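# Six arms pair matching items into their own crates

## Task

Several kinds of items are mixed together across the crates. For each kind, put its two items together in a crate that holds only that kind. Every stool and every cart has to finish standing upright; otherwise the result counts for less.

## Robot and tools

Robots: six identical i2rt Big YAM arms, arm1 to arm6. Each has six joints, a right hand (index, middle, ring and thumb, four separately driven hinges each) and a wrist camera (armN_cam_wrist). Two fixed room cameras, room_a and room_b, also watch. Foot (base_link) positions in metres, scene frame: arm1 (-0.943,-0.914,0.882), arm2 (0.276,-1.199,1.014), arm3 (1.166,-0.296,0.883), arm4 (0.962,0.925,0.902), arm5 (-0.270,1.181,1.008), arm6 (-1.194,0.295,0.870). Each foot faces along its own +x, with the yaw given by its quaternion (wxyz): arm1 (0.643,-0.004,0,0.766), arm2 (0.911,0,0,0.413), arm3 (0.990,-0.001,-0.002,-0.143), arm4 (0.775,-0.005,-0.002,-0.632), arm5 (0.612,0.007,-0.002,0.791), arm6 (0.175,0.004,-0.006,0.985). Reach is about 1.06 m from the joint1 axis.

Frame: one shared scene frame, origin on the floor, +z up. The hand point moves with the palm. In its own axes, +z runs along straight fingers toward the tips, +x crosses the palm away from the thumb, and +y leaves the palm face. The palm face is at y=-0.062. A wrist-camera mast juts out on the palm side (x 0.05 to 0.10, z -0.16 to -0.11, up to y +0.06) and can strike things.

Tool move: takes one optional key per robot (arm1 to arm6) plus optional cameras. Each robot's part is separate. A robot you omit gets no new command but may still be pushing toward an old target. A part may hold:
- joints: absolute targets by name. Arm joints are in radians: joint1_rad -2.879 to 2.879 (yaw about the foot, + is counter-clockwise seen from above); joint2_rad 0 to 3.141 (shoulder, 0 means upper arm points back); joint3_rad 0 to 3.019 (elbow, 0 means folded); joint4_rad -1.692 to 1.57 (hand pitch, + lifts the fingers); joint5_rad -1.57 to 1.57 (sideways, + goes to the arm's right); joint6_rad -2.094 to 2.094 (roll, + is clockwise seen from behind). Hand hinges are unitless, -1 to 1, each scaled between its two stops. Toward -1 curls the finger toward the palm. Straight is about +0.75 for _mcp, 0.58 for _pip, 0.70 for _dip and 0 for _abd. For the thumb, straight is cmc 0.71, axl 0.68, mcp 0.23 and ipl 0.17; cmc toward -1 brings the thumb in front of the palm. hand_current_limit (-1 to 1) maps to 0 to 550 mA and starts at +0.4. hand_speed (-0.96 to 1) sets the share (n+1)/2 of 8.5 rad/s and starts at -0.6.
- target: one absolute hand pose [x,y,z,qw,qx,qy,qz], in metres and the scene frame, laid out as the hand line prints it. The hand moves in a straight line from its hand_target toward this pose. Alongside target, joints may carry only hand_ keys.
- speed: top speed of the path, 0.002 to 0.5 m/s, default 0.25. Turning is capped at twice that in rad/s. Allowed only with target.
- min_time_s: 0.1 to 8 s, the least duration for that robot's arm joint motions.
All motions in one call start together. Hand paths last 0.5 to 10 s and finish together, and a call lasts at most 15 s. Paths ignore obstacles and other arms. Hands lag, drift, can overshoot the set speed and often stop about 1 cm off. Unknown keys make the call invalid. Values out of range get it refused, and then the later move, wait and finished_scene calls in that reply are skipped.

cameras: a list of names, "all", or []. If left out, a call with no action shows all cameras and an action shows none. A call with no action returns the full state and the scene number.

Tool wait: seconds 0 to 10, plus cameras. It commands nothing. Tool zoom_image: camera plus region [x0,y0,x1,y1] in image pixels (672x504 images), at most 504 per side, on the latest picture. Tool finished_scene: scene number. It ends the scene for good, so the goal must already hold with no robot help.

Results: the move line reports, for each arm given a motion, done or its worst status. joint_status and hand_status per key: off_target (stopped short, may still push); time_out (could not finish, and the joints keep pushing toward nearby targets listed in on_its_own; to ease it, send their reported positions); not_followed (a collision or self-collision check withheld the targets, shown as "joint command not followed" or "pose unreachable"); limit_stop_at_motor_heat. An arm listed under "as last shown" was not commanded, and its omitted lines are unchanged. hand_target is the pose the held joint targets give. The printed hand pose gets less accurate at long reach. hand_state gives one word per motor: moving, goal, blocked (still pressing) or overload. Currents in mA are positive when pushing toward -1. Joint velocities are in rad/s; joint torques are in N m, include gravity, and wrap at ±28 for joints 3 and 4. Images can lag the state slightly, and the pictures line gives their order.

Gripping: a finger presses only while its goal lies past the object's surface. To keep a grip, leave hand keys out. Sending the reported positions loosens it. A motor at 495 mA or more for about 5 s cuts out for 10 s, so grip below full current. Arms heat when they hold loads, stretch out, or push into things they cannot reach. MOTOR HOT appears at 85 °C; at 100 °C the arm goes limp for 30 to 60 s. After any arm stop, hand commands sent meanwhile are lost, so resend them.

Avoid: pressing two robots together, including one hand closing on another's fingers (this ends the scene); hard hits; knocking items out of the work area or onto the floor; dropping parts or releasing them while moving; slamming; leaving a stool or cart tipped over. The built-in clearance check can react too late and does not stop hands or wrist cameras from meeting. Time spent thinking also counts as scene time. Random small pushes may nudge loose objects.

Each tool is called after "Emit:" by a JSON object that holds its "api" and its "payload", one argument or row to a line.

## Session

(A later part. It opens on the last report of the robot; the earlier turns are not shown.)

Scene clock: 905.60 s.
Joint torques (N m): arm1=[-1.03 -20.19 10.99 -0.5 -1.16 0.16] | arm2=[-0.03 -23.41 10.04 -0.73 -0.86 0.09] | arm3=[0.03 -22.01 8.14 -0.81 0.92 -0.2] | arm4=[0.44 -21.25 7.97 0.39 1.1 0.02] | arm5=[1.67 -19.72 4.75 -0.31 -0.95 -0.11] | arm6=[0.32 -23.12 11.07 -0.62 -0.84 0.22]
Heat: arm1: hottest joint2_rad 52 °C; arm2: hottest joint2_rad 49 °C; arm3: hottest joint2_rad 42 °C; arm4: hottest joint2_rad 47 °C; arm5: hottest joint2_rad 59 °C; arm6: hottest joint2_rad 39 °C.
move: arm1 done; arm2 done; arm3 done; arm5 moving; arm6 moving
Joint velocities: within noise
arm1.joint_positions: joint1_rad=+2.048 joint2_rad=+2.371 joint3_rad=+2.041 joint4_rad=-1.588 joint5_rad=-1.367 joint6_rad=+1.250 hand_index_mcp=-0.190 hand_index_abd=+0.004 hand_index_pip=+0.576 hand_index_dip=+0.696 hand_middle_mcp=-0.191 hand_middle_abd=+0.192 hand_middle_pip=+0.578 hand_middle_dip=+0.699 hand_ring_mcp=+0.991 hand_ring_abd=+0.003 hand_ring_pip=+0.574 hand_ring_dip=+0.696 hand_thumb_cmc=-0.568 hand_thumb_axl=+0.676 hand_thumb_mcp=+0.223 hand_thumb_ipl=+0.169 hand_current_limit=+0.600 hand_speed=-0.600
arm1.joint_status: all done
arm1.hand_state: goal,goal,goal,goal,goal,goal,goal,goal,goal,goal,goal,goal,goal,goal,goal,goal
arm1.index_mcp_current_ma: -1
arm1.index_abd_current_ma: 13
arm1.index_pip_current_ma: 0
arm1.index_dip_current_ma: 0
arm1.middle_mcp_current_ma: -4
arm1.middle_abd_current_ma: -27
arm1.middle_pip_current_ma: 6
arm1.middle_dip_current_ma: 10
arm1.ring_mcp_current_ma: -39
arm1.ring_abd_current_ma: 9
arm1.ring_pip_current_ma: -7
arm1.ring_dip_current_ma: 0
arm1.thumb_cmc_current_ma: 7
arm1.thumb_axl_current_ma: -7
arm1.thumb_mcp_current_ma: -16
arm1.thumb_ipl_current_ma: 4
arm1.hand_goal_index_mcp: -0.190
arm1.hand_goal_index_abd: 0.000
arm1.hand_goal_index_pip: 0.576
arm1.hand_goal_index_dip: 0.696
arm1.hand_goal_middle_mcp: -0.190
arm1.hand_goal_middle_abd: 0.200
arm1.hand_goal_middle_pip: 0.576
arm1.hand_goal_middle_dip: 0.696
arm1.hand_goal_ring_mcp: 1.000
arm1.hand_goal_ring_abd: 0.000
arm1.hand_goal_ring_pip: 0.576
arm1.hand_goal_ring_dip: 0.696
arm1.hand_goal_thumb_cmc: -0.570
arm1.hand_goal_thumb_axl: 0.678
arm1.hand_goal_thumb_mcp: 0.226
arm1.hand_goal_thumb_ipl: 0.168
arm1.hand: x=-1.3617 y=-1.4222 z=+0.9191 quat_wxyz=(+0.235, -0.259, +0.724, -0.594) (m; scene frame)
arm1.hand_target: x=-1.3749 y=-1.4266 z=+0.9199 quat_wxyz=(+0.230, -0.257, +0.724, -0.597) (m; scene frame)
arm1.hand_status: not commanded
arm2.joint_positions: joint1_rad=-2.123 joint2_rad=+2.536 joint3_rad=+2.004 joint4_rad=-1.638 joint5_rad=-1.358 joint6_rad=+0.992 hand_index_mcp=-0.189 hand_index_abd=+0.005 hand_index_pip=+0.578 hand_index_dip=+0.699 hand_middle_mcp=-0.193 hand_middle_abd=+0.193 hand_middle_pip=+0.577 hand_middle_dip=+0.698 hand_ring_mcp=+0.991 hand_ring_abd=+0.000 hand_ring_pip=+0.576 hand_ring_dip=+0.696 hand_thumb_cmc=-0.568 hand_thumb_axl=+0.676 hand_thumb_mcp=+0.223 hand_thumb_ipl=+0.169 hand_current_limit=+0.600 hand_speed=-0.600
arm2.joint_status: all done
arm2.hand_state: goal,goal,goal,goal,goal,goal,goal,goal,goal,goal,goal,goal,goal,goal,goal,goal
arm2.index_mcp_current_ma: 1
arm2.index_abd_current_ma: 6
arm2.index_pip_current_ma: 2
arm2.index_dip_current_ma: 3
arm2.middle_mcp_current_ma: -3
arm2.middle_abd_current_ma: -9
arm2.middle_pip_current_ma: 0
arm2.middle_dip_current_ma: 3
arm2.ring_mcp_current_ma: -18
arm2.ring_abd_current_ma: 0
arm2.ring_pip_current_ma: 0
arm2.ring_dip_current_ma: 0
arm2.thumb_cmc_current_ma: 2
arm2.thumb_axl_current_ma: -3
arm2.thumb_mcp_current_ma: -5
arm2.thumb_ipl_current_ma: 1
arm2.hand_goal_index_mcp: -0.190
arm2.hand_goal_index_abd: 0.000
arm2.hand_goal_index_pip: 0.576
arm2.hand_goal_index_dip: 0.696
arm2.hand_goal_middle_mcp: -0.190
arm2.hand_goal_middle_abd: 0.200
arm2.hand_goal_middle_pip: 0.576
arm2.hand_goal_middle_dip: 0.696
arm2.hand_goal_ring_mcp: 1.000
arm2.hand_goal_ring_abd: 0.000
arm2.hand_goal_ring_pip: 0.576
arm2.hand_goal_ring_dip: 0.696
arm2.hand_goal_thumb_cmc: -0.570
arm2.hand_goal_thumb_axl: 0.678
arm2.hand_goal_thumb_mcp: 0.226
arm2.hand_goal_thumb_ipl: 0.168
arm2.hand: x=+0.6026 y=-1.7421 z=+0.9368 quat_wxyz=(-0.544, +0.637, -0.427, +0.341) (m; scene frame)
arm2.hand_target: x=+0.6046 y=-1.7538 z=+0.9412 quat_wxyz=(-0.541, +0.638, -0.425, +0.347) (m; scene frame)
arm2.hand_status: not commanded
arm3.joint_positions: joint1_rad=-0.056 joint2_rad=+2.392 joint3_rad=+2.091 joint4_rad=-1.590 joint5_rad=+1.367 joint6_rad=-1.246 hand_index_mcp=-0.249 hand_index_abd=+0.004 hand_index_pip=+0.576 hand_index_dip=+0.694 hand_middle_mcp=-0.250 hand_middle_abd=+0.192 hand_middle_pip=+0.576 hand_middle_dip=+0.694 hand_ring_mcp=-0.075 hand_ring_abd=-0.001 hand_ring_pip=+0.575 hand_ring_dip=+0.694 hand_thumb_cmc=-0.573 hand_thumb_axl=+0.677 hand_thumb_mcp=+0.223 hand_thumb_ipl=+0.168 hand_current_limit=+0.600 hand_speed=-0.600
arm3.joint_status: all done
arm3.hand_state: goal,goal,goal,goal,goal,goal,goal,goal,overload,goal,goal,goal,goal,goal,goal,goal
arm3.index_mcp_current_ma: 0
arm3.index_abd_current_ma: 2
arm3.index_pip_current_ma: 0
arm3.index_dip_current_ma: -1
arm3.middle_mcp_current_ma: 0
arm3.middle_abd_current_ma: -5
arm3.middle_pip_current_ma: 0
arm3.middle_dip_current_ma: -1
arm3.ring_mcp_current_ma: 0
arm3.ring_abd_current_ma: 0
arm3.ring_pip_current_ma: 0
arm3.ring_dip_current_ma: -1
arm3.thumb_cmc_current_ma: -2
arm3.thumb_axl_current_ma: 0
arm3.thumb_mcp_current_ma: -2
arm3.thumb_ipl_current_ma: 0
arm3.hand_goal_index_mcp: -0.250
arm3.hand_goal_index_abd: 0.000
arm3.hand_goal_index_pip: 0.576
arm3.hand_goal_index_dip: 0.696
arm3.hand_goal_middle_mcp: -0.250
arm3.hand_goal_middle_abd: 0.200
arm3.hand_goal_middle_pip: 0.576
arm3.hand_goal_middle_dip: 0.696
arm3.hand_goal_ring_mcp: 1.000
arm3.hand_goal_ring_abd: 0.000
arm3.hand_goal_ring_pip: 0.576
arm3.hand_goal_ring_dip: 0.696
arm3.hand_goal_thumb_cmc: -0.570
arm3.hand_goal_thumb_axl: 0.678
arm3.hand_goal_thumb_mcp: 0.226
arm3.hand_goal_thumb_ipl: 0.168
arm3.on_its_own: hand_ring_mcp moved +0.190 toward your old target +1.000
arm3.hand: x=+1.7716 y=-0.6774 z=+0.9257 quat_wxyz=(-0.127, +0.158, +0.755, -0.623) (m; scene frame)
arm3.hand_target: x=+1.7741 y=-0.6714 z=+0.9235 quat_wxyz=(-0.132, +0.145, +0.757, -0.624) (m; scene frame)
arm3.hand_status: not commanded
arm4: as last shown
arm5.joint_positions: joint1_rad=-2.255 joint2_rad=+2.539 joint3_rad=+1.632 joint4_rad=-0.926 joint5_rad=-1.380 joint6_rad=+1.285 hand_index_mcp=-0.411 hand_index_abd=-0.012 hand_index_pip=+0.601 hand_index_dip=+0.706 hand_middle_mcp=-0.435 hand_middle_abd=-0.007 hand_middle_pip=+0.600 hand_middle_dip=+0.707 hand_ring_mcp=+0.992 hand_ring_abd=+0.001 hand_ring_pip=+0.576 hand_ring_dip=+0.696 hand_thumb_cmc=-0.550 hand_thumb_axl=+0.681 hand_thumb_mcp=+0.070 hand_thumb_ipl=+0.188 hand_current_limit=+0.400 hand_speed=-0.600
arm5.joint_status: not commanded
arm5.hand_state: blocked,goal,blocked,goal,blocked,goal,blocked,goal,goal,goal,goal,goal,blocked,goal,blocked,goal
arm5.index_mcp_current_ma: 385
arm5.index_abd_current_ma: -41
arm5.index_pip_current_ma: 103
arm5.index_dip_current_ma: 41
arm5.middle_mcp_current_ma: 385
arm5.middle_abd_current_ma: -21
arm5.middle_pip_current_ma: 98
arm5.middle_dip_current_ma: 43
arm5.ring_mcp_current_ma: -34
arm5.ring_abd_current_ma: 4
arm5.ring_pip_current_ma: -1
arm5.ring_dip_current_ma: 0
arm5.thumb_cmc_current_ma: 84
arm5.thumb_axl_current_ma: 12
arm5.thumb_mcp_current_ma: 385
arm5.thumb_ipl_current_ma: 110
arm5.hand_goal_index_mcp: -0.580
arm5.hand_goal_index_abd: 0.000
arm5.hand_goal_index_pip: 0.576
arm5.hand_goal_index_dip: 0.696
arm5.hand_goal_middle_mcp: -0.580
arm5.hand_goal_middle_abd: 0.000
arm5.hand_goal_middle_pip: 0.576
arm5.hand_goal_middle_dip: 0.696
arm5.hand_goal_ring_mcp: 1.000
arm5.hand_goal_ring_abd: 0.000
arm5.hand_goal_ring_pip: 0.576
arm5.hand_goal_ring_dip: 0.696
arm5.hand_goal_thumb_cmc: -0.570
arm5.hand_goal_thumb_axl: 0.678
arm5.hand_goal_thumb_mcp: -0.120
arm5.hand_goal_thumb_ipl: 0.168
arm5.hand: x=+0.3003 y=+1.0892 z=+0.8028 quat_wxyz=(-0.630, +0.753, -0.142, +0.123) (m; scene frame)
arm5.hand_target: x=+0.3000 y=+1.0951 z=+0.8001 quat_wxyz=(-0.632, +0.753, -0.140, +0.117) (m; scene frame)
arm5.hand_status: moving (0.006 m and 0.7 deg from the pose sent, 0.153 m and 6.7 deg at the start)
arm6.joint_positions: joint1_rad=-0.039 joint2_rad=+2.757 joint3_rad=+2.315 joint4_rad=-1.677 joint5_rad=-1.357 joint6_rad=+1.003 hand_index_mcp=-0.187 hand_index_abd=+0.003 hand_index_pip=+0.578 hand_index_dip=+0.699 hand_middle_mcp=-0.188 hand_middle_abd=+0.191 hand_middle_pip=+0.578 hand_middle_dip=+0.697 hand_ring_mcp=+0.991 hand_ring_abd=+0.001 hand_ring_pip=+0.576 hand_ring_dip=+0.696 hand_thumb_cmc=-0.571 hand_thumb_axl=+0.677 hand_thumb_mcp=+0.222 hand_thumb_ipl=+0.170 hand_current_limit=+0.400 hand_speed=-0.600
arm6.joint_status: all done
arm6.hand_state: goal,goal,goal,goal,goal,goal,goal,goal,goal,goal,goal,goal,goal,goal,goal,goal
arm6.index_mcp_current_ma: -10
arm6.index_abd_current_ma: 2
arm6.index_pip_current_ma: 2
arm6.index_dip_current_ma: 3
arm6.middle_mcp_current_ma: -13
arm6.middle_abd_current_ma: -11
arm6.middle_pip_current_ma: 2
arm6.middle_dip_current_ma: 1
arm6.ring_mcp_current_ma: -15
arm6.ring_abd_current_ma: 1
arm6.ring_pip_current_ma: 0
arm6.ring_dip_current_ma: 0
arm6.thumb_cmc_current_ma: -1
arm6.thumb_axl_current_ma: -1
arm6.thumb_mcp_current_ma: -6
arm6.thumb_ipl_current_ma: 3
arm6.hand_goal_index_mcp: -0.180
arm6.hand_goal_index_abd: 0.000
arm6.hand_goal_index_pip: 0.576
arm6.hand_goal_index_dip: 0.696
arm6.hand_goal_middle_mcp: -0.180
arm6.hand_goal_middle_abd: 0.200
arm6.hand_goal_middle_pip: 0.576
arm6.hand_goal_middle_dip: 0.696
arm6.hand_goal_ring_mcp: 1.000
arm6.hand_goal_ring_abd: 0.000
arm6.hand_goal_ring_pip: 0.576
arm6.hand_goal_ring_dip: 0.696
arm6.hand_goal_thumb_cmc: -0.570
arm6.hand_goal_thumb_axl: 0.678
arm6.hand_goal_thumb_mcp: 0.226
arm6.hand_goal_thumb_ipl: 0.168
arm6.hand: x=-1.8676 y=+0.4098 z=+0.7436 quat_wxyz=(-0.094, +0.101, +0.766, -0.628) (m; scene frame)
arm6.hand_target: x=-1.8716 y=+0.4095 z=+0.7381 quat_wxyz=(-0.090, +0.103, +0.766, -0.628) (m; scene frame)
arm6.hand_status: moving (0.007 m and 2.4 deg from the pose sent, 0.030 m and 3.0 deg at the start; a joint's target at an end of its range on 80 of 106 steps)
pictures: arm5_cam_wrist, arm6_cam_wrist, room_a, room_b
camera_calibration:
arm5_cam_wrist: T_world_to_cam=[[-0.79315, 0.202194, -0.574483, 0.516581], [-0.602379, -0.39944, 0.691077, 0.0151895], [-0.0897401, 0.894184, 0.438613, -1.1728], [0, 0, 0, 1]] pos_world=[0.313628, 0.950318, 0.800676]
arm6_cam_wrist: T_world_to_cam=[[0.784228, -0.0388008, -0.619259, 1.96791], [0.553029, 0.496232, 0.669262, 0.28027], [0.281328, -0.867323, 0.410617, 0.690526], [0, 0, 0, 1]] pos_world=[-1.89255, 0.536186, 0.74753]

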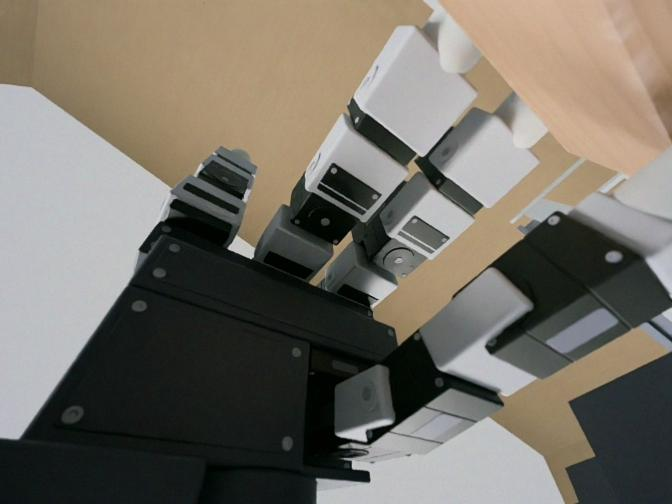

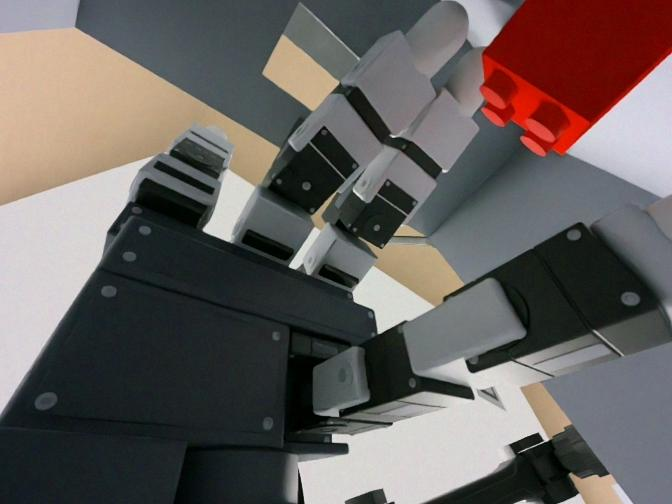

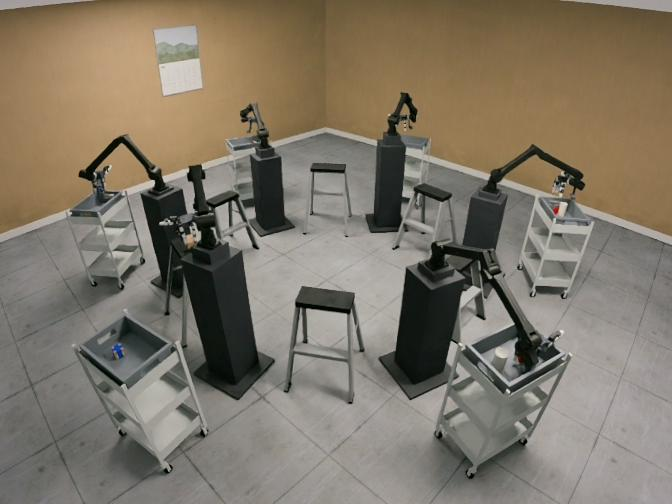

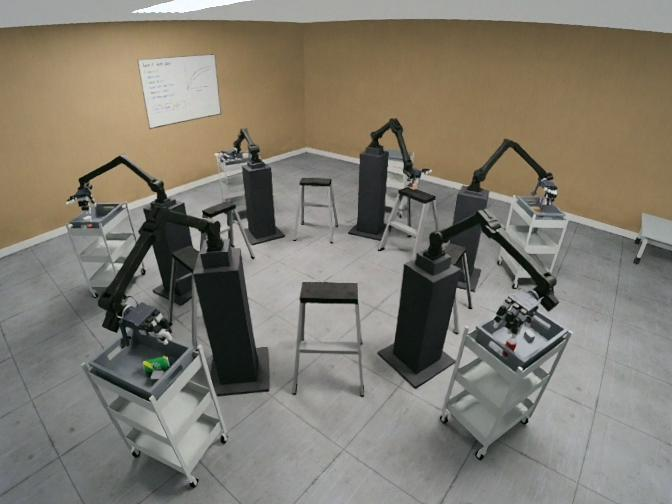

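Emit:
{"api": "move", "payload": {
  "arm1": {"target":[-1.4184,-1.4705,0.865,0.1986,-0.2367,0.7286,-0.6113],"speed":0.1},
  "arm2": {"target":[0.620,-1.794,0.80,-0.5509,0.6566,-0.3946,0.331],"speed":0.1},
  "arm3": {"target":[1.7616,-0.667,0.86,-0.1226,0.1462,0.7521,-0.631],"speed":0.1},
  "arm5": {"target":[0.297,1.096,0.762,-0.632,0.7533,-0.1396,0.1172],"speed":0.05},
  "arm6": {"joints":{"hand_index_mcp":-0.42,"hand_middle_mcp":-0.42,"hand_thumb_mcp":0.05}},
  "cameras": ["arm1_cam_wrist","arm2_cam_wrist","arm3_cam_wrist","arm5_cam_wrist","arm6_cam_wrist"]
}}

Scene clock: 931.50 s.
Joint torques (N m): arm1=[-0.44 -22.77 9.74 0.95 -1.14 0.13] | arm2=[0.73 -26.23 10.19 -0.66 -0.74 0.07] | arm3=[0.09 -21.83 6.89 0.12 0.93 -0.11] | arm4=[-0.09 -20.78 7.9 0.4 1.1 0] | arm5=[1.61 -19.14 6.37 0.17 -0.93 -0.1] | arm6=[0.32 -23.12 11.1 -0.61 -0.83 0.22]
Heat: arm1: hottest joint2_rad 48 °C; arm2: hottest joint2_rad 49 °C; arm3: hottest joint2_rad 46 °C; arm4: hottest joint2_rad 47 °C; arm5: hottest joint2_rad 54 °C; arm6: hottest joint2_rad 39 °C.
move: arm1 off_target; arm2 off_target; arm3 done; arm5 off_target; arm6 done
Joint velocities: within noise
arm1.joint_positions: joint1_rad=+2.048 joint2_rad=+2.485 joint3_rad=+2.116 joint4_rad=-1.112 joint5_rad=-1.387 joint6_rad=+1.682 hand_index_mcp=-0.190 hand_index_abd=+0.004 hand_index_pip=+0.576 hand_index_dip=+0.696 hand_middle_mcp=-0.191 hand_middle_abd=+0.192 hand_middle_pip=+0.578 hand_middle_dip=+0.699 hand_ring_mcp=+0.991 hand_ring_abd=+0.003 hand_ring_pip=+0.574 hand_ring_dip=+0.696 hand_thumb_cmc=-0.569 hand_thumb_axl=+0.676 hand_thumb_mcp=+0.223 hand_thumb_ipl=+0.169 hand_current_limit=+0.600 hand_speed=-0.600
arm1.joint_status: not commanded
arm1.hand_state: goal,goal,goal,goal,goal,goal,goal,goal,goal,goal,goal,goal,goal,goal,goal,goal
arm1.index_mcp_current_ma: -1
arm1.index_abd_current_ma: 13
arm1.index_pip_current_ma: 0
arm1.index_dip_current_ma: 0
arm1.middle_mcp_current_ma: -4
arm1.middle_abd_current_ma: -27
arm1.middle_pip_current_ma: 6
arm1.middle_dip_current_ma: 10
arm1.ring_mcp_current_ma: -39
arm1.ring_abd_current_ma: 8
arm1.ring_pip_current_ma: -7
arm1.ring_dip_current_ma: 0
arm1.thumb_cmc_current_ma: 5
arm1.thumb_axl_current_ma: -7
arm1.thumb_mcp_current_ma: -16
arm1.thumb_ipl_current_ma: 4
arm1.hand_goal_index_mcp: -0.190
arm1.hand_goal_index_abd: 0.000
arm1.hand_goal_index_pip: 0.576
arm1.hand_goal_index_dip: 0.696
arm1.hand_goal_middle_mcp: -0.190
arm1.hand_goal_middle_abd: 0.200
arm1.hand_goal_middle_pip: 0.576
arm1.hand_goal_middle_dip: 0.696
arm1.hand_goal_ring_mcp: 1.000
arm1.hand_goal_ring_abd: 0.000
arm1.hand_goal_ring_pip: 0.576
arm1.hand_goal_ring_dip: 0.696
arm1.hand_goal_thumb_cmc: -0.570
arm1.hand_goal_thumb_axl: 0.678
arm1.hand_goal_thumb_mcp: 0.226
arm1.hand_goal_thumb_ipl: 0.168
arm1.hand: x=-1.4099 y=-1.4637 z=+0.8639 quat_wxyz=(+0.207, -0.231, +0.731, -0.608) (m; scene frame)
arm1.hand_target: x=-1.4180 y=-1.4701 z=+0.8651 quat_wxyz=(+0.198, -0.237, +0.729, -0.611) (m; scene frame)
arm1.hand_status: off_target (0.011 m and 1.2 deg from the pose sent, 0.092 m and 5.3 deg at the start)
arm2.joint_positions: joint1_rad=-2.123 joint2_rad=+2.958 joint3_rad=+2.467 joint4_rad=-1.677 joint5_rad=-1.324 joint6_rad=+0.974 hand_index_mcp=-0.189 hand_index_abd=+0.005 hand_index_pip=+0.578 hand_index_dip=+0.699 hand_middle_mcp=-0.193 hand_middle_abd=+0.193 hand_middle_pip=+0.577 hand_middle_dip=+0.698 hand_ring_mcp=+0.991 hand_ring_abd=+0.000 hand_ring_pip=+0.576 hand_ring_dip=+0.696 hand_thumb_cmc=-0.569 hand_thumb_axl=+0.676 hand_thumb_mcp=+0.223 hand_thumb_ipl=+0.169 hand_current_limit=+0.600 hand_speed=-0.600
arm2.joint_status: not commanded
arm2.hand_state: goal,goal,goal,goal,goal,goal,goal,goal,goal,goal,goal,goal,goal,goal,goal,goal
arm2.index_mcp_current_ma: 1
arm2.index_abd_current_ma: 6
arm2.index_pip_current_ma: 2
arm2.index_dip_current_ma: 3
arm2.middle_mcp_current_ma: -3
arm2.middle_abd_current_ma: -9
arm2.middle_pip_current_ma: 0
arm2.middle_dip_current_ma: 3
arm2.ring_mcp_current_ma: -18
arm2.ring_abd_current_ma: 0
arm2.ring_pip_current_ma: 0
arm2.ring_dip_current_ma: 0
arm2.thumb_cmc_current_ma: 2
arm2.thumb_axl_current_ma: -3
arm2.thumb_mcp_current_ma: -5
arm2.thumb_ipl_current_ma: 1
arm2.hand_goal_index_mcp: -0.190
arm2.hand_goal_index_abd: 0.000
arm2.hand_goal_index_pip: 0.576
arm2.hand_goal_index_dip: 0.696
arm2.hand_goal_middle_mcp: -0.190
arm2.hand_goal_middle_abd: 0.200
arm2.hand_goal_middle_pip: 0.576
arm2.hand_goal_middle_dip: 0.696
arm2.hand_goal_ring_mcp: 1.000
arm2.hand_goal_ring_abd: 0.000
arm2.hand_goal_ring_pip: 0.576
arm2.hand_goal_ring_dip: 0.696
arm2.hand_goal_thumb_cmc: -0.570
arm2.hand_goal_thumb_axl: 0.678
arm2.hand_goal_thumb_mcp: 0.226
arm2.hand_goal_thumb_ipl: 0.168
arm2.hand: x=+0.6111 y=-1.7831 z=+0.7886 quat_wxyz=(-0.536, +0.652, -0.420, +0.335) (m; scene frame)
arm2.hand_target: x=+0.6199 y=-1.7931 z=+0.8003 quat_wxyz=(-0.530, +0.659, -0.411, +0.340) (m; scene frame)
arm2.hand_status: off_target (0.018 m and 3.4 deg from the pose sent, 0.147 m and 4.5 deg at the start; a joint's target at an end of its range on 63 of 77 steps)
arm3.joint_positions: joint1_rad=-0.053 joint2_rad=+2.415 joint3_rad=+1.956 joint4_rad=-1.413 joint5_rad=+1.384 joint6_rad=-1.259 hand_index_mcp=-0.250 hand_index_abd=+0.004 hand_index_pip=+0.576 hand_index_dip=+0.694 hand_middle_mcp=-0.250 hand_middle_abd=+0.192 hand_middle_pip=+0.576 hand_middle_dip=+0.694 hand_ring_mcp=-0.224 hand_ring_abd=-0.001 hand_ring_pip=+0.575 hand_ring_dip=+0.694 hand_thumb_cmc=-0.573 hand_thumb_axl=+0.677 hand_thumb_mcp=+0.223 hand_thumb_ipl=+0.168 hand_current_limit=+0.600 hand_speed=-0.600
arm3.joint_status: not commanded
arm3.hand_state: goal,goal,goal,goal,goal,goal,goal,goal,overload,goal,goal,goal,goal,goal,goal,goal
arm3.index_mcp_current_ma: 0
arm3.index_abd_current_ma: 2
arm3.index_pip_current_ma: 0
arm3.index_dip_current_ma: -1
arm3.middle_mcp_current_ma: 0
arm3.middle_abd_current_ma: -5
arm3.middle_pip_current_ma: 0
arm3.middle_dip_current_ma: -1
arm3.ring_mcp_current_ma: 0
arm3.ring_abd_current_ma: 0
arm3.ring_pip_current_ma: 0
arm3.ring_dip_current_ma: -1
arm3.thumb_cmc_current_ma: -2
arm3.thumb_axl_current_ma: 0
arm3.thumb_mcp_current_ma: -2
arm3.thumb_ipl_current_ma: 0
arm3.hand_goal_index_mcp: -0.250
arm3.hand_goal_index_abd: 0.000
arm3.hand_goal_index_pip: 0.576
arm3.hand_goal_index_dip: 0.696
arm3.hand_goal_middle_mcp: -0.250
arm3.hand_goal_middle_abd: 0.200
arm3.hand_goal_middle_pip: 0.576
arm3.hand_goal_middle_dip: 0.696
arm3.hand_goal_ring_mcp: 1.000
arm3.hand_goal_ring_abd: 0.000
arm3.hand_goal_ring_pip: 0.576
arm3.hand_goal_ring_dip: 0.696
arm3.hand_goal_thumb_cmc: -0.570
arm3.hand_goal_thumb_axl: 0.678
arm3.hand_goal_thumb_mcp: 0.226
arm3.hand_goal_thumb_ipl: 0.168
arm3.hand: x=+1.7588 y=-0.6728 z=+0.8640 quat_wxyz=(-0.122, +0.155, +0.751, -0.630) (m; scene frame)
arm3.hand_target: x=+1.7616 y=-0.6670 z=+0.8600 quat_wxyz=(-0.123, +0.146, +0.752, -0.631) (m; scene frame)
arm3.hand_status: done (0.008 m and 1.0 deg from the pose sent, 0.067 m and 1.7 deg at the start)
arm4: as last shown
arm5.joint_positions: joint1_rad=-2.255 joint2_rad=+2.612 joint3_rad=+1.637 joint4_rad=-0.901 joint5_rad=-1.380 joint6_rad=+1.279 hand_index_mcp=-0.411 hand_index_abd=-0.012 hand_index_pip=+0.601 hand_index_dip=+0.706 hand_middle_mcp=-0.435 hand_middle_abd=-0.007 hand_middle_pip=+0.600 hand_middle_dip=+0.707 hand_ring_mcp=+0.992 hand_ring_abd=+0.001 hand_ring_pip=+0.576 hand_ring_dip=+0.696 hand_thumb_cmc=-0.550 hand_thumb_axl=+0.681 hand_thumb_mcp=+0.070 hand_thumb_ipl=+0.188 hand_current_limit=+0.400 hand_speed=-0.600
arm5.joint_status: not commanded
arm5.hand_state: blocked,goal,blocked,goal,blocked,goal,blocked,goal,goal,goal,goal,goal,blocked,goal,blocked,goal
arm5.index_mcp_current_ma: 385
arm5.index_abd_current_ma: -41
arm5.index_pip_current_ma: 103
arm5.index_dip_current_ma: 41
arm5.middle_mcp_current_ma: 385
arm5.middle_abd_current_ma: -21
arm5.middle_pip_current_ma: 98
arm5.middle_dip_current_ma: 43
arm5.ring_mcp_current_ma: -34
arm5.ring_abd_current_ma: 4
arm5.ring_pip_current_ma: -1
arm5.ring_dip_current_ma: 0
arm5.thumb_cmc_current_ma: 84
arm5.thumb_axl_current_ma: 12
arm5.thumb_mcp_current_ma: 385
arm5.thumb_ipl_current_ma: 110
arm5.hand_goal_index_mcp: -0.580
arm5.hand_goal_index_abd: 0.000
arm5.hand_goal_index_pip: 0.576
arm5.hand_goal_index_dip: 0.696
arm5.hand_goal_middle_mcp: -0.580
arm5.hand_goal_middle_abd: 0.000
arm5.hand_goal_middle_pip: 0.576
arm5.hand_goal_middle_dip: 0.696
arm5.hand_goal_ring_mcp: 1.000
arm5.hand_goal_ring_abd: 0.000
arm5.hand_goal_ring_pip: 0.576
arm5.hand_goal_ring_dip: 0.696
arm5.hand_goal_thumb_cmc: -0.570
arm5.hand_goal_thumb_axl: 0.678
arm5.hand_goal_thumb_mcp: -0.120
arm5.hand_goal_thumb_ipl: 0.168
arm5.hand: x=+0.2837 y=+1.0972 z=+0.7639 quat_wxyz=(-0.634, +0.750, -0.153, +0.108) (m; scene frame)
arm5.hand_target: x=+0.2966 y=+1.0963 z=+0.7624 quat_wxyz=(-0.632, +0.753, -0.140, +0.117) (m; scene frame)
arm5.hand_status: off_target (0.013 m and 1.9 deg from the pose sent, 0.041 m and 0.7 deg at the start)
arm6.joint_positions: joint1_rad=-0.039 joint2_rad=+2.758 joint3_rad=+2.315 joint4_rad=-1.677 joint5_rad=-1.357 joint6_rad=+1.003 hand_index_mcp=-0.417 hand_index_abd=+0.003 hand_index_pip=+0.578 hand_index_dip=+0.699 hand_middle_mcp=-0.418 hand_middle_abd=+0.191 hand_middle_pip=+0.577 hand_middle_dip=+0.697 hand_ring_mcp=+0.991 hand_ring_abd=+0.001 hand_ring_pip=+0.576 hand_ring_dip=+0.696 hand_thumb_cmc=-0.571 hand_thumb_axl=+0.677 hand_thumb_mcp=+0.053 hand_thumb_ipl=+0.170 hand_current_limit=+0.400 hand_speed=-0.600
arm6.joint_status: all done
arm6.hand_state: goal,goal,goal,goal,goal,goal,goal,goal,goal,goal,goal,goal,goal,goal,goal,goal
arm6.index_mcp_current_ma: 3
arm6.index_abd_current_ma: 2
arm6.index_pip_current_ma: 2
arm6.index_dip_current_ma: 3
arm6.middle_mcp_current_ma: 2
arm6.middle_abd_current_ma: -11
arm6.middle_pip_current_ma: 1
arm6.middle_dip_current_ma: 1
arm6.ring_mcp_current_ma: -15
arm6.ring_abd_current_ma: 1
arm6.ring_pip_current_ma: 0
arm6.ring_dip_current_ma: 0
arm6.thumb_cmc_current_ma: -1
arm6.thumb_axl_current_ma: -1
arm6.thumb_mcp_current_ma: 4
arm6.thumb_ipl_current_ma: 3
arm6.hand_goal_index_mcp: -0.420
arm6.hand_goal_index_abd: 0.000
arm6.hand_goal_index_pip: 0.576
arm6.hand_goal_index_dip: 0.696
arm6.hand_goal_middle_mcp: -0.420
arm6.hand_goal_middle_abd: 0.200
arm6.hand_goal_middle_pip: 0.576
arm6.hand_goal_middle_dip: 0.696
arm6.hand_goal_ring_mcp: 1.000
arm6.hand_goal_ring_abd: 0.000
arm6.hand_goal_ring_pip: 0.576
arm6.hand_goal_ring_dip: 0.696
arm6.hand_goal_thumb_cmc: -0.570
arm6.hand_goal_thumb_axl: 0.678
arm6.hand_goal_thumb_mcp: 0.050
arm6.hand_goal_thumb_ipl: 0.168
arm6.hand: x=-1.8674 y=+0.4097 z=+0.7433 quat_wxyz=(-0.094, +0.101, +0.766, -0.628) (m; scene frame)
arm6.hand_target: x=-1.8715 y=+0.4095 z=+0.7380 quat_wxyz=(-0.090, +0.103, +0.766, -0.628) (m; scene frame)
arm6.hand_status: not commanded
pictures: arm1_cam_wrist, arm2_cam_wrist, arm3_cam_wrist, arm5_cam_wrist, arm6_cam_wrist
camera_calibration:
arm1_cam_wrist: T_world_to_cam=[[0.568329, 0.520981, -0.636852, 2.14918], [-0.016937, 0.781248, 0.623991, 0.536875], [0.822627, -0.343846, 0.45283, 0.385606], [0, 0, 0, 1]] pos_world=[-1.52956, -1.40653, 0.859091]
arm2_cam_wrist: T_world_to_cam=[[-0.474114, 0.655447, -0.587882, 1.94998], [-0.735549, 0.0721265, 0.673621, -0.0049374], [0.483925, 0.751789, 0.447918, 0.817392], [0, 0, 0, 1]] pos_world=[0.525327, -1.89226, 0.783562]
arm3_cam_wrist: T_world_to_cam=[[0.791095, -0.175138, -0.586084, -0.973188], [0.59907, 0.415469, 0.684471, -1.41133], [0.123623, -0.892587, 0.433595, -1.06392], [0, 0, 0, 1]] pos_world=[1.7469, -0.533722, 0.856954]
arm5_cam_wrist: T_world_to_cam=[[-0.812602, 0.210182, -0.5436, 0.452503], [-0.577905, -0.411435, 0.704803, 0.0310396], [-0.0755188, 0.886873, 0.455799, -1.1734], [0, 0, 0, 1]] pos_world=[0.297029, 0.95832, 0.758937]
arm6_cam_wrist: T_world_to_cam=[[0.784526, -0.0386222, -0.618892, 1.96782], [0.552652, 0.496208, 0.669592, 0.279345], [0.281238, -0.867344, 0.410633, 0.69038], [0, 0, 0, 1]] pos_world=[-1.89235, 0.536186, 0.747329]

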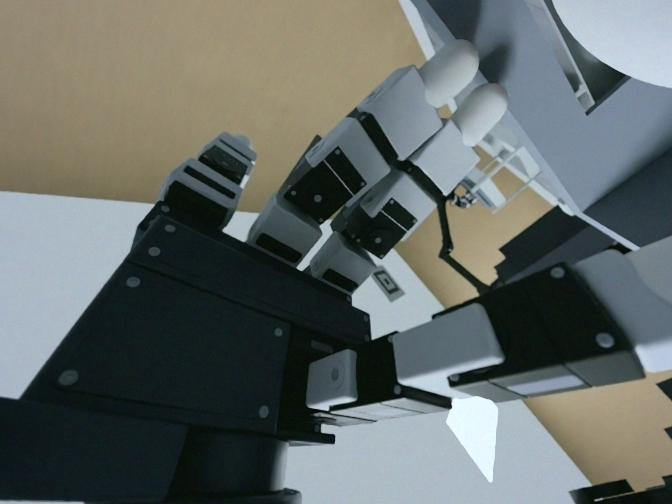

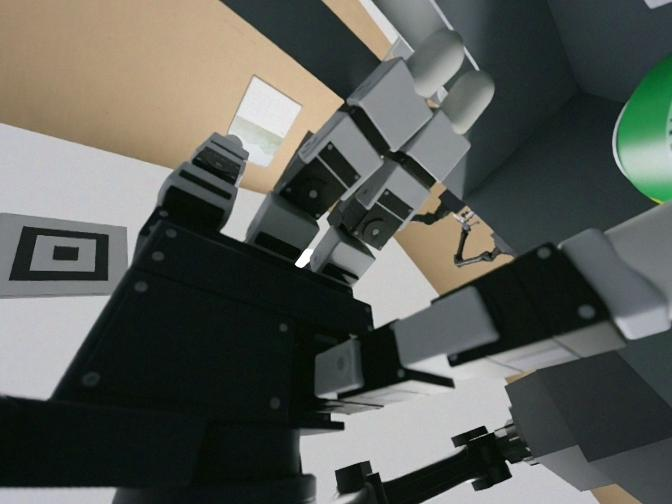

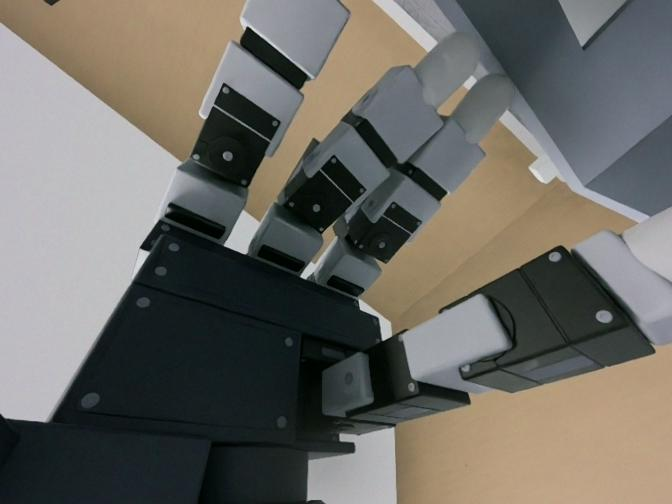

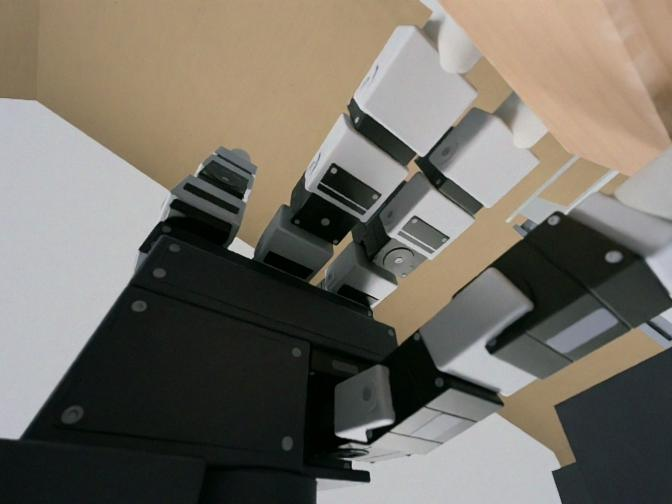

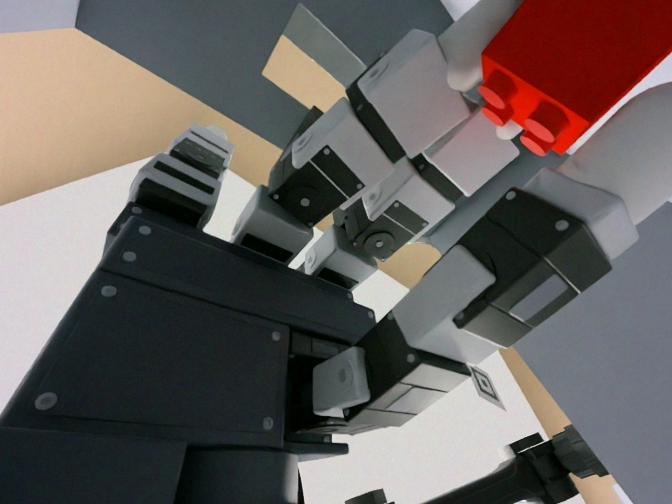

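Emit:
{"api": "move", "payload": {
  "arm2": {"target":[0.6265,-1.8035,0.775,-0.5421,0.6461,-0.4116,0.3453],"speed":0.1},
  "arm3": {"target":[1.7644,-0.661,0.828,-0.1226,0.1462,0.7521,-0.631],"speed":0.1},
  "arm5": {"target":[0.300,1.094,0.744,-0.632,0.7533,-0.1396,0.1172],"speed":0.05},
  "arm6": {"joints":{"hand_index_mcp":-0.6,"hand_middle_mcp":-0.6,"hand_thumb_mcp":-0.14}},
  "cameras": ["arm2_cam_wrist","arm3_cam_wrist","arm6_cam_wrist","room_a","room_b"]
}}

Emit:
{"api": "zoom_image", "payload": {
  "camera": "room_b",
  "region": [55, 170, 155, 250]
}}

Emit:
{"api": "zoom_image", "payload": {
  "camera": "room_a",
  "region": [510, 170, 610, 250]
}}

Scene clock: 987.33 s.
Joint torques (N m): arm1=[-0.44 -22.65 9.74 0.95 -1.13 0.16] | arm2=[0.62 -25.99 10.52 -0.58 -0.77 0.09] | arm3=[-0.26 -23.18 7.72 -0.09 0.73 0.12] | arm4=[-0.03 -21.42 7.86 0.16 1.1 0] | arm5=[1.55 -17.55 6.32 0.14 -0.8 -0.2] | arm6=[0.21 -23.3 10.93 -0.54 -0.81 0.21]
Heat: arm1: hottest joint2_rad 60 °C; arm2: hottest joint3_rad 53 °C; arm3: hottest joint2_rad 46 °C; arm4: hottest joint2_rad 48 °C; arm5: hottest joint2_rad 49 °C; arm6: hottest joint3_rad 41 °C.
move: arm2 off_target; arm3 off_target; arm5 off_target; arm6 off_target
Joint velocities: within noise
arm1, arm4: as last shown
arm1.joint_positions: joint1_rad=+2.048 joint2_rad=+2.485 joint3_rad=+2.116 joint4_rad=-1.111 joint5_rad=-1.387 joint6_rad=+1.683 hand_index_mcp=-0.190 hand_index_abd=+0.004 hand_index_pip=+0.576 hand_index_dip=+0.696 hand_middle_mcp=-0.191 hand_middle_abd=+0.192 hand_middle_pip=+0.578 hand_middle_dip=+0.699 hand_ring_mcp=+0.991 hand_ring_abd=+0.003 hand_ring_pip=+0.574 hand_ring_dip=+0.696 hand_thumb_cmc=-0.569 hand_thumb_axl=+0.676 hand_thumb_mcp=+0.223 hand_thumb_ipl=+0.169 hand_current_limit=+0.600 hand_speed=-0.600
arm1.hand_target: x=-1.4181 y=-1.4701 z=+0.8651 quat_wxyz=(+0.198, -0.237, +0.729, -0.611) (m; scene frame)
arm2.joint_positions: joint1_rad=-2.122 joint2_rad=+3.064 joint3_rad=+2.626 joint4_rad=-1.677 joint5_rad=-1.354 joint6_rad=+1.032 hand_index_mcp=-0.189 hand_index_abd=+0.005 hand_index_pip=+0.578 hand_index_dip=+0.699 hand_middle_mcp=-0.193 hand_middle_abd=+0.193 hand_middle_pip=+0.577 hand_middle_dip=+0.698 hand_ring_mcp=+0.990 hand_ring_abd=+0.000 hand_ring_pip=+0.576 hand_ring_dip=+0.696 hand_thumb_cmc=-0.574 hand_thumb_axl=+0.676 hand_thumb_mcp=+0.223 hand_thumb_ipl=+0.168 hand_current_limit=+0.600 hand_speed=-0.600
arm2.joint_status: not commanded
arm2.hand_state: goal,goal,goal,goal,goal,goal,goal,goal,goal,goal,goal,goal,goal,goal,goal,goal
arm2.index_mcp_current_ma: 1
arm2.index_abd_current_ma: 6
arm2.index_pip_current_ma: 2
arm2.index_dip_current_ma: 3
arm2.middle_mcp_current_ma: -4
arm2.middle_abd_current_ma: -9
arm2.middle_pip_current_ma: 0
arm2.middle_dip_current_ma: 3
arm2.ring_mcp_current_ma: -18
arm2.ring_abd_current_ma: 0
arm2.ring_pip_current_ma: 0
arm2.ring_dip_current_ma: 0
arm2.thumb_cmc_current_ma: -6
arm2.thumb_axl_current_ma: -3
arm2.thumb_mcp_current_ma: -6
arm2.thumb_ipl_current_ma: 0
arm2.hand_goal_index_mcp: -0.190
arm2.hand_goal_index_abd: 0.000
arm2.hand_goal_index_pip: 0.576
arm2.hand_goal_index_dip: 0.696
arm2.hand_goal_middle_mcp: -0.190
arm2.hand_goal_middle_abd: 0.200
arm2.hand_goal_middle_pip: 0.576
arm2.hand_goal_middle_dip: 0.696
arm2.hand_goal_ring_mcp: 1.000
arm2.hand_goal_ring_abd: 0.000
arm2.hand_goal_ring_pip: 0.576
arm2.hand_goal_ring_dip: 0.696
arm2.hand_goal_thumb_cmc: -0.570
arm2.hand_goal_thumb_axl: 0.678
arm2.hand_goal_thumb_mcp: 0.226
arm2.hand_goal_thumb_ipl: 0.168
arm2.hand: x=+0.6192 y=-1.7953 z=+0.7669 quat_wxyz=(-0.537, +0.641, -0.426, +0.345) (m; scene frame)
arm2.hand_target: x=+0.6265 y=-1.8028 z=+0.7753 quat_wxyz=(-0.533, +0.647, -0.419, +0.350) (m; scene frame)
arm2.hand_status: off_target (0.014 m and 1.8 deg from the pose sent, 0.029 m and 1.8 deg at the start; a joint's target at an end of its range on 29 of 37 steps)
arm3.joint_positions: joint1_rad=-0.037 joint2_rad=+2.481 joint3_rad=+1.956 joint4_rad=-1.411 joint5_rad=+1.385 joint6_rad=-1.239 hand_index_mcp=-0.255 hand_index_abd=+0.003 hand_index_pip=+0.576 hand_index_dip=+0.695 hand_middle_mcp=-0.252 hand_middle_abd=+0.191 hand_middle_pip=+0.576 hand_middle_dip=+0.694 hand_ring_mcp=-0.238 hand_ring_abd=-0.001 hand_ring_pip=+0.575 hand_ring_dip=+0.694 hand_thumb_cmc=-0.573 hand_thumb_axl=+0.677 hand_thumb_mcp=+0.223 hand_thumb_ipl=+0.168 hand_current_limit=+0.600 hand_speed=-0.600
arm3.joint_status: not commanded
arm3.hand_state: goal,goal,goal,goal,goal,goal,goal,goal,overload,goal,goal,goal,goal,goal,goal,goal
arm3.index_mcp_current_ma: -4
arm3.index_abd_current_ma: 1
arm3.index_pip_current_ma: 0
arm3.index_dip_current_ma: 0
arm3.middle_mcp_current_ma: -1
arm3.middle_abd_current_ma: -6
arm3.middle_pip_current_ma: 0
arm3.middle_dip_current_ma: -1
arm3.ring_mcp_current_ma: 0
arm3.ring_abd_current_ma: 0
arm3.ring_pip_current_ma: 0
arm3.ring_dip_current_ma: -1
arm3.thumb_cmc_current_ma: -1
arm3.thumb_axl_current_ma: 0
arm3.thumb_mcp_current_ma: -2
arm3.thumb_ipl_current_ma: 0
arm3.hand_goal_index_mcp: -0.250
arm3.hand_goal_index_abd: 0.000
arm3.hand_goal_index_pip: 0.576
arm3.hand_goal_index_dip: 0.696
arm3.hand_goal_middle_mcp: -0.250
arm3.hand_goal_middle_abd: 0.200
arm3.hand_goal_middle_pip: 0.576
arm3.hand_goal_middle_dip: 0.696
arm3.hand_goal_ring_mcp: 1.000
arm3.hand_goal_ring_abd: 0.000
arm3.hand_goal_ring_pip: 0.576
arm3.hand_goal_ring_dip: 0.696
arm3.hand_goal_thumb_cmc: -0.570
arm3.hand_goal_thumb_axl: 0.678
arm3.hand_goal_thumb_mcp: 0.226
arm3.hand_goal_thumb_ipl: 0.168
arm3.hand: x=+1.7558 y=-0.6606 z=+0.8210 quat_wxyz=(-0.136, +0.136, +0.753, -0.629) (m; scene frame)
arm3.hand_target: x=+1.7642 y=-0.6609 z=+0.8280 quat_wxyz=(-0.122, +0.146, +0.752, -0.631) (m; scene frame)
arm3.hand_status: off_target (0.011 m and 1.9 deg from the pose sent, 0.038 m and 1.0 deg at the start)
arm5.joint_positions: joint1_rad=-2.255 joint2_rad=+2.634 joint3_rad=+1.680 joint4_rad=-0.898 joint5_rad=-1.383 joint6_rad=+1.284 hand_index_mcp=-0.412 hand_index_abd=-0.012 hand_index_pip=+0.602 hand_index_dip=+0.706 hand_middle_mcp=-0.441 hand_middle_abd=-0.006 hand_middle_pip=+0.600 hand_middle_dip=+0.707 hand_ring_mcp=+0.992 hand_ring_abd=+0.001 hand_ring_pip=+0.576 hand_ring_dip=+0.696 hand_thumb_cmc=-0.545 hand_thumb_axl=+0.682 hand_thumb_mcp=+0.070 hand_thumb_ipl=+0.188 hand_current_limit=+0.400 hand_speed=-0.600
arm5.joint_status: not commanded
arm5.hand_state: blocked,goal,blocked,goal,blocked,goal,blocked,goal,goal,goal,goal,goal,blocked,goal,blocked,goal
arm5.index_mcp_current_ma: 385
arm5.index_abd_current_ma: -41
arm5.index_pip_current_ma: 107
arm5.index_dip_current_ma: 41
arm5.middle_mcp_current_ma: 385
arm5.middle_abd_current_ma: -19
arm5.middle_pip_current_ma: 98
arm5.middle_dip_current_ma: 43
arm5.ring_mcp_current_ma: -34
arm5.ring_abd_current_ma: 4
arm5.ring_pip_current_ma: -1
arm5.ring_dip_current_ma: 0
arm5.thumb_cmc_current_ma: 108
arm5.thumb_axl_current_ma: 17
arm5.thumb_mcp_current_ma: 385
arm5.thumb_ipl_current_ma: 110
arm5.hand_goal_index_mcp: -0.580
arm5.hand_goal_index_abd: 0.000
arm5.hand_goal_index_pip: 0.576
arm5.hand_goal_index_dip: 0.696
arm5.hand_goal_middle_mcp: -0.580
arm5.hand_goal_middle_abd: 0.000
arm5.hand_goal_middle_pip: 0.576
arm5.hand_goal_middle_dip: 0.696
arm5.hand_goal_ring_mcp: 1.000
arm5.hand_goal_ring_abd: 0.000
arm5.hand_goal_ring_pip: 0.576
arm5.hand_goal_ring_dip: 0.696
arm5.hand_goal_thumb_cmc: -0.570
arm5.hand_goal_thumb_axl: 0.678
arm5.hand_goal_thumb_mcp: -0.120
arm5.hand_goal_thumb_ipl: 0.168
arm5.hand: x=+0.2962 y=+1.0918 z=+0.7596 quat_wxyz=(-0.633, +0.751, -0.148, +0.116) (m; scene frame)
arm5.hand_target: x=+0.2994 y=+1.0942 z=+0.7445 quat_wxyz=(-0.632, +0.753, -0.140, +0.117) (m; scene frame)
arm5.hand_status: off_target (0.016 m and 1.0 deg from the pose sent, 0.026 m and 1.9 deg at the start)
arm6.joint_positions: joint1_rad=-0.039 joint2_rad=+2.758 joint3_rad=+2.317 joint4_rad=-1.679 joint5_rad=-1.357 joint6_rad=+1.005 hand_index_mcp=-0.539 hand_index_abd=+0.012 hand_index_pip=+0.596 hand_index_dip=+0.703 hand_middle_mcp=-0.484 hand_middle_abd=+0.186 hand_middle_pip=+0.601 hand_middle_dip=+0.708 hand_ring_mcp=+0.991 hand_ring_abd=+0.001 hand_ring_pip=+0.576 hand_ring_dip=+0.696 hand_thumb_cmc=-0.568 hand_thumb_axl=+0.677 hand_thumb_mcp=+0.032 hand_thumb_ipl=+0.196 hand_current_limit=+0.400 hand_speed=-0.600
arm6.joint_status: hand_index_mcp off_target (ended at -0.539, target -0.600); hand_middle_mcp off_target (ended at -0.484, target -0.600); hand_thumb_mcp off_target (ended at +0.032, target -0.140)
arm6.hand_state: blocked,goal,blocked,goal,blocked,goal,blocked,goal,goal,goal,goal,goal,goal,goal,blocked,blocked
arm6.index_mcp_current_ma: 184
arm6.index_abd_current_ma: 17
arm6.index_pip_current_ma: 38
arm6.index_dip_current_ma: 10
arm6.middle_mcp_current_ma: 385
arm6.middle_abd_current_ma: -19
arm6.middle_pip_current_ma: 51
arm6.middle_dip_current_ma: 19
arm6.ring_mcp_current_ma: -15
arm6.ring_abd_current_ma: 1
arm6.ring_pip_current_ma: 0
arm6.ring_dip_current_ma: 0
arm6.thumb_cmc_current_ma: 2
arm6.thumb_axl_current_ma: -1
arm6.thumb_mcp_current_ma: 385
arm6.thumb_ipl_current_ma: 88
arm6.hand_goal_index_mcp: -0.600
arm6.hand_goal_index_abd: 0.000
arm6.hand_goal_index_pip: 0.576
arm6.hand_goal_index_dip: 0.696
arm6.hand_goal_middle_mcp: -0.600
arm6.hand_goal_middle_abd: 0.200
arm6.hand_goal_middle_pip: 0.576
arm6.hand_goal_middle_dip: 0.696
arm6.hand_goal_ring_mcp: 1.000
arm6.hand_goal_ring_abd: 0.000
arm6.hand_goal_ring_pip: 0.576
arm6.hand_goal_ring_dip: 0.696
arm6.hand_goal_thumb_cmc: -0.570
arm6.hand_goal_thumb_axl: 0.678
arm6.hand_goal_thumb_mcp: -0.140
arm6.hand_goal_thumb_ipl: 0.168
arm6.hand: x=-1.8677 y=+0.4099 z=+0.7441 quat_wxyz=(-0.094, +0.101, +0.766, -0.628) (m; scene frame)
arm6.hand_target: x=-1.8716 y=+0.4095 z=+0.7380 quat_wxyz=(-0.090, +0.103, +0.766, -0.628) (m; scene frame)
arm6.hand_status: not commanded
pictures: arm2_cam_wrist, arm3_cam_wrist, arm6_cam_wrist, room_a, room_b
camera_calibration:
arm2_cam_wrist: T_world_to_cam=[[-0.446728, 0.67301, -0.589484, 1.9648], [-0.74447, 0.0857853, 0.662121, 0.0552431], [0.496183, 0.734642, 0.462713, 0.78259], [0, 0, 0, 1]] pos_world=[0.530549, -1.90199, 0.759525]
arm3_cam_wrist: T_world_to_cam=[[0.766849, -0.157465, -0.622211, -0.910005], [0.623133, 0.414932, 0.662976, -1.41014], [0.15378, -0.896123, 0.416312, -1.07512], [0, 0, 0, 1]] pos_world=[1.74187, -0.521618, 0.816261]
arm6_cam_wrist: T_world_to_cam=[[0.785198, -0.0389824, -0.618017, 1.96931], [0.552053, 0.4962, 0.670091, 0.277442], [0.280538, -0.867332, 0.411136, 0.688645], [0, 0, 0, 1]] pos_world=[-1.89266, 0.536386, 0.748031]

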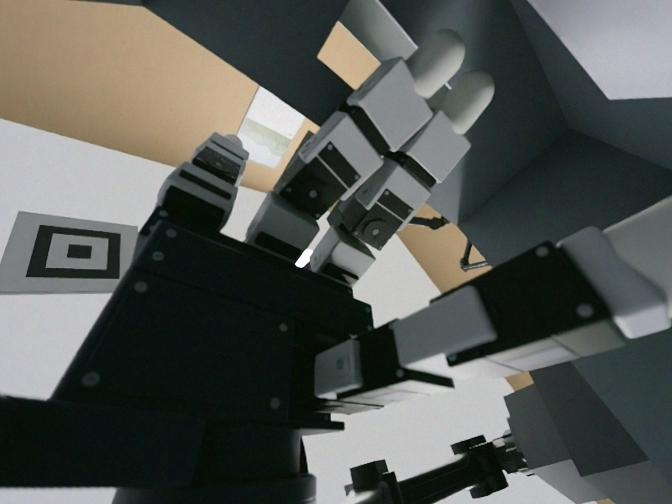

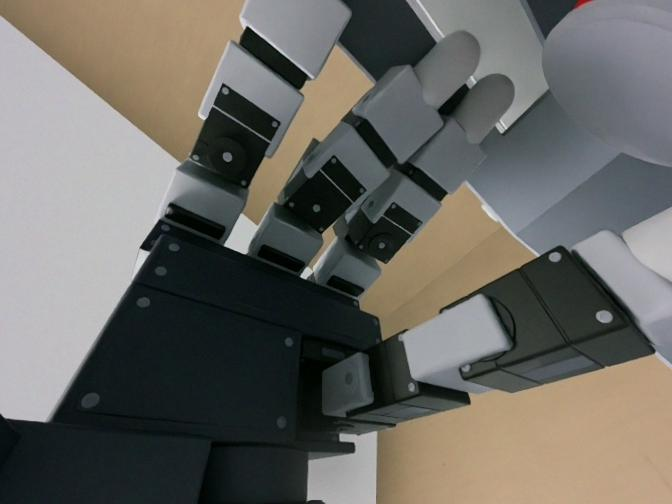

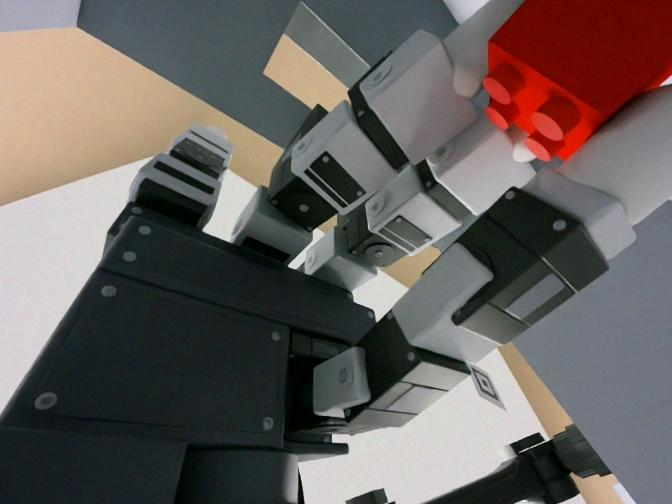

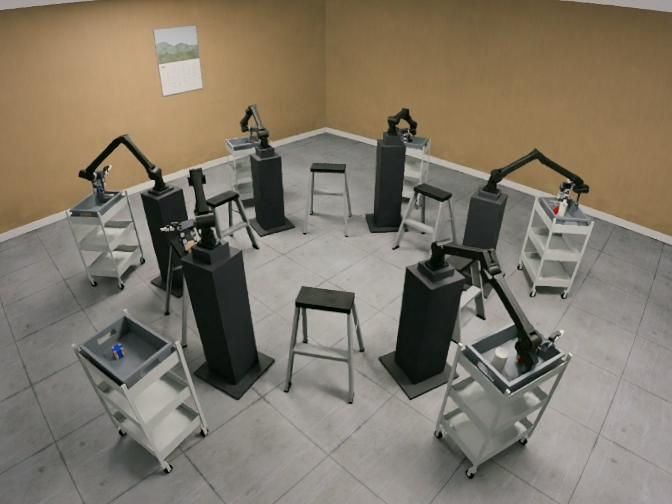

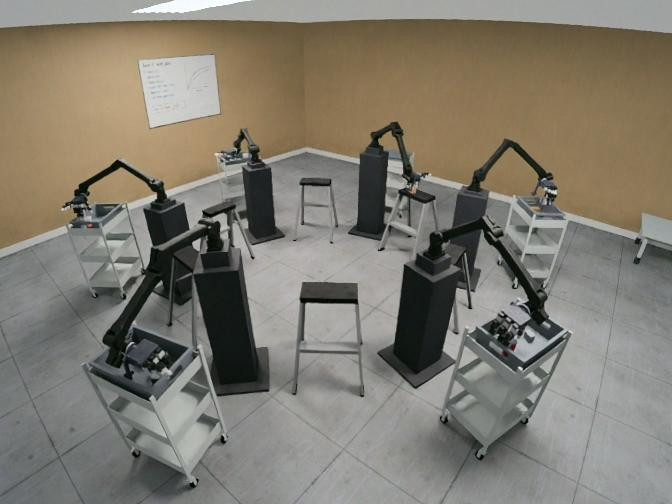

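Scaled by 5.040.

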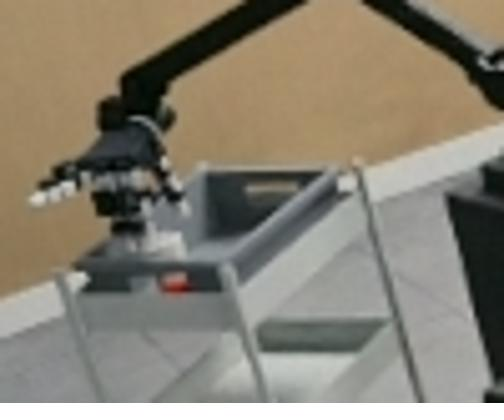

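Scaled by 5.040.

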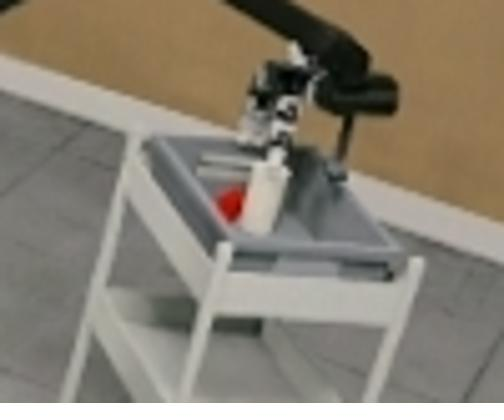

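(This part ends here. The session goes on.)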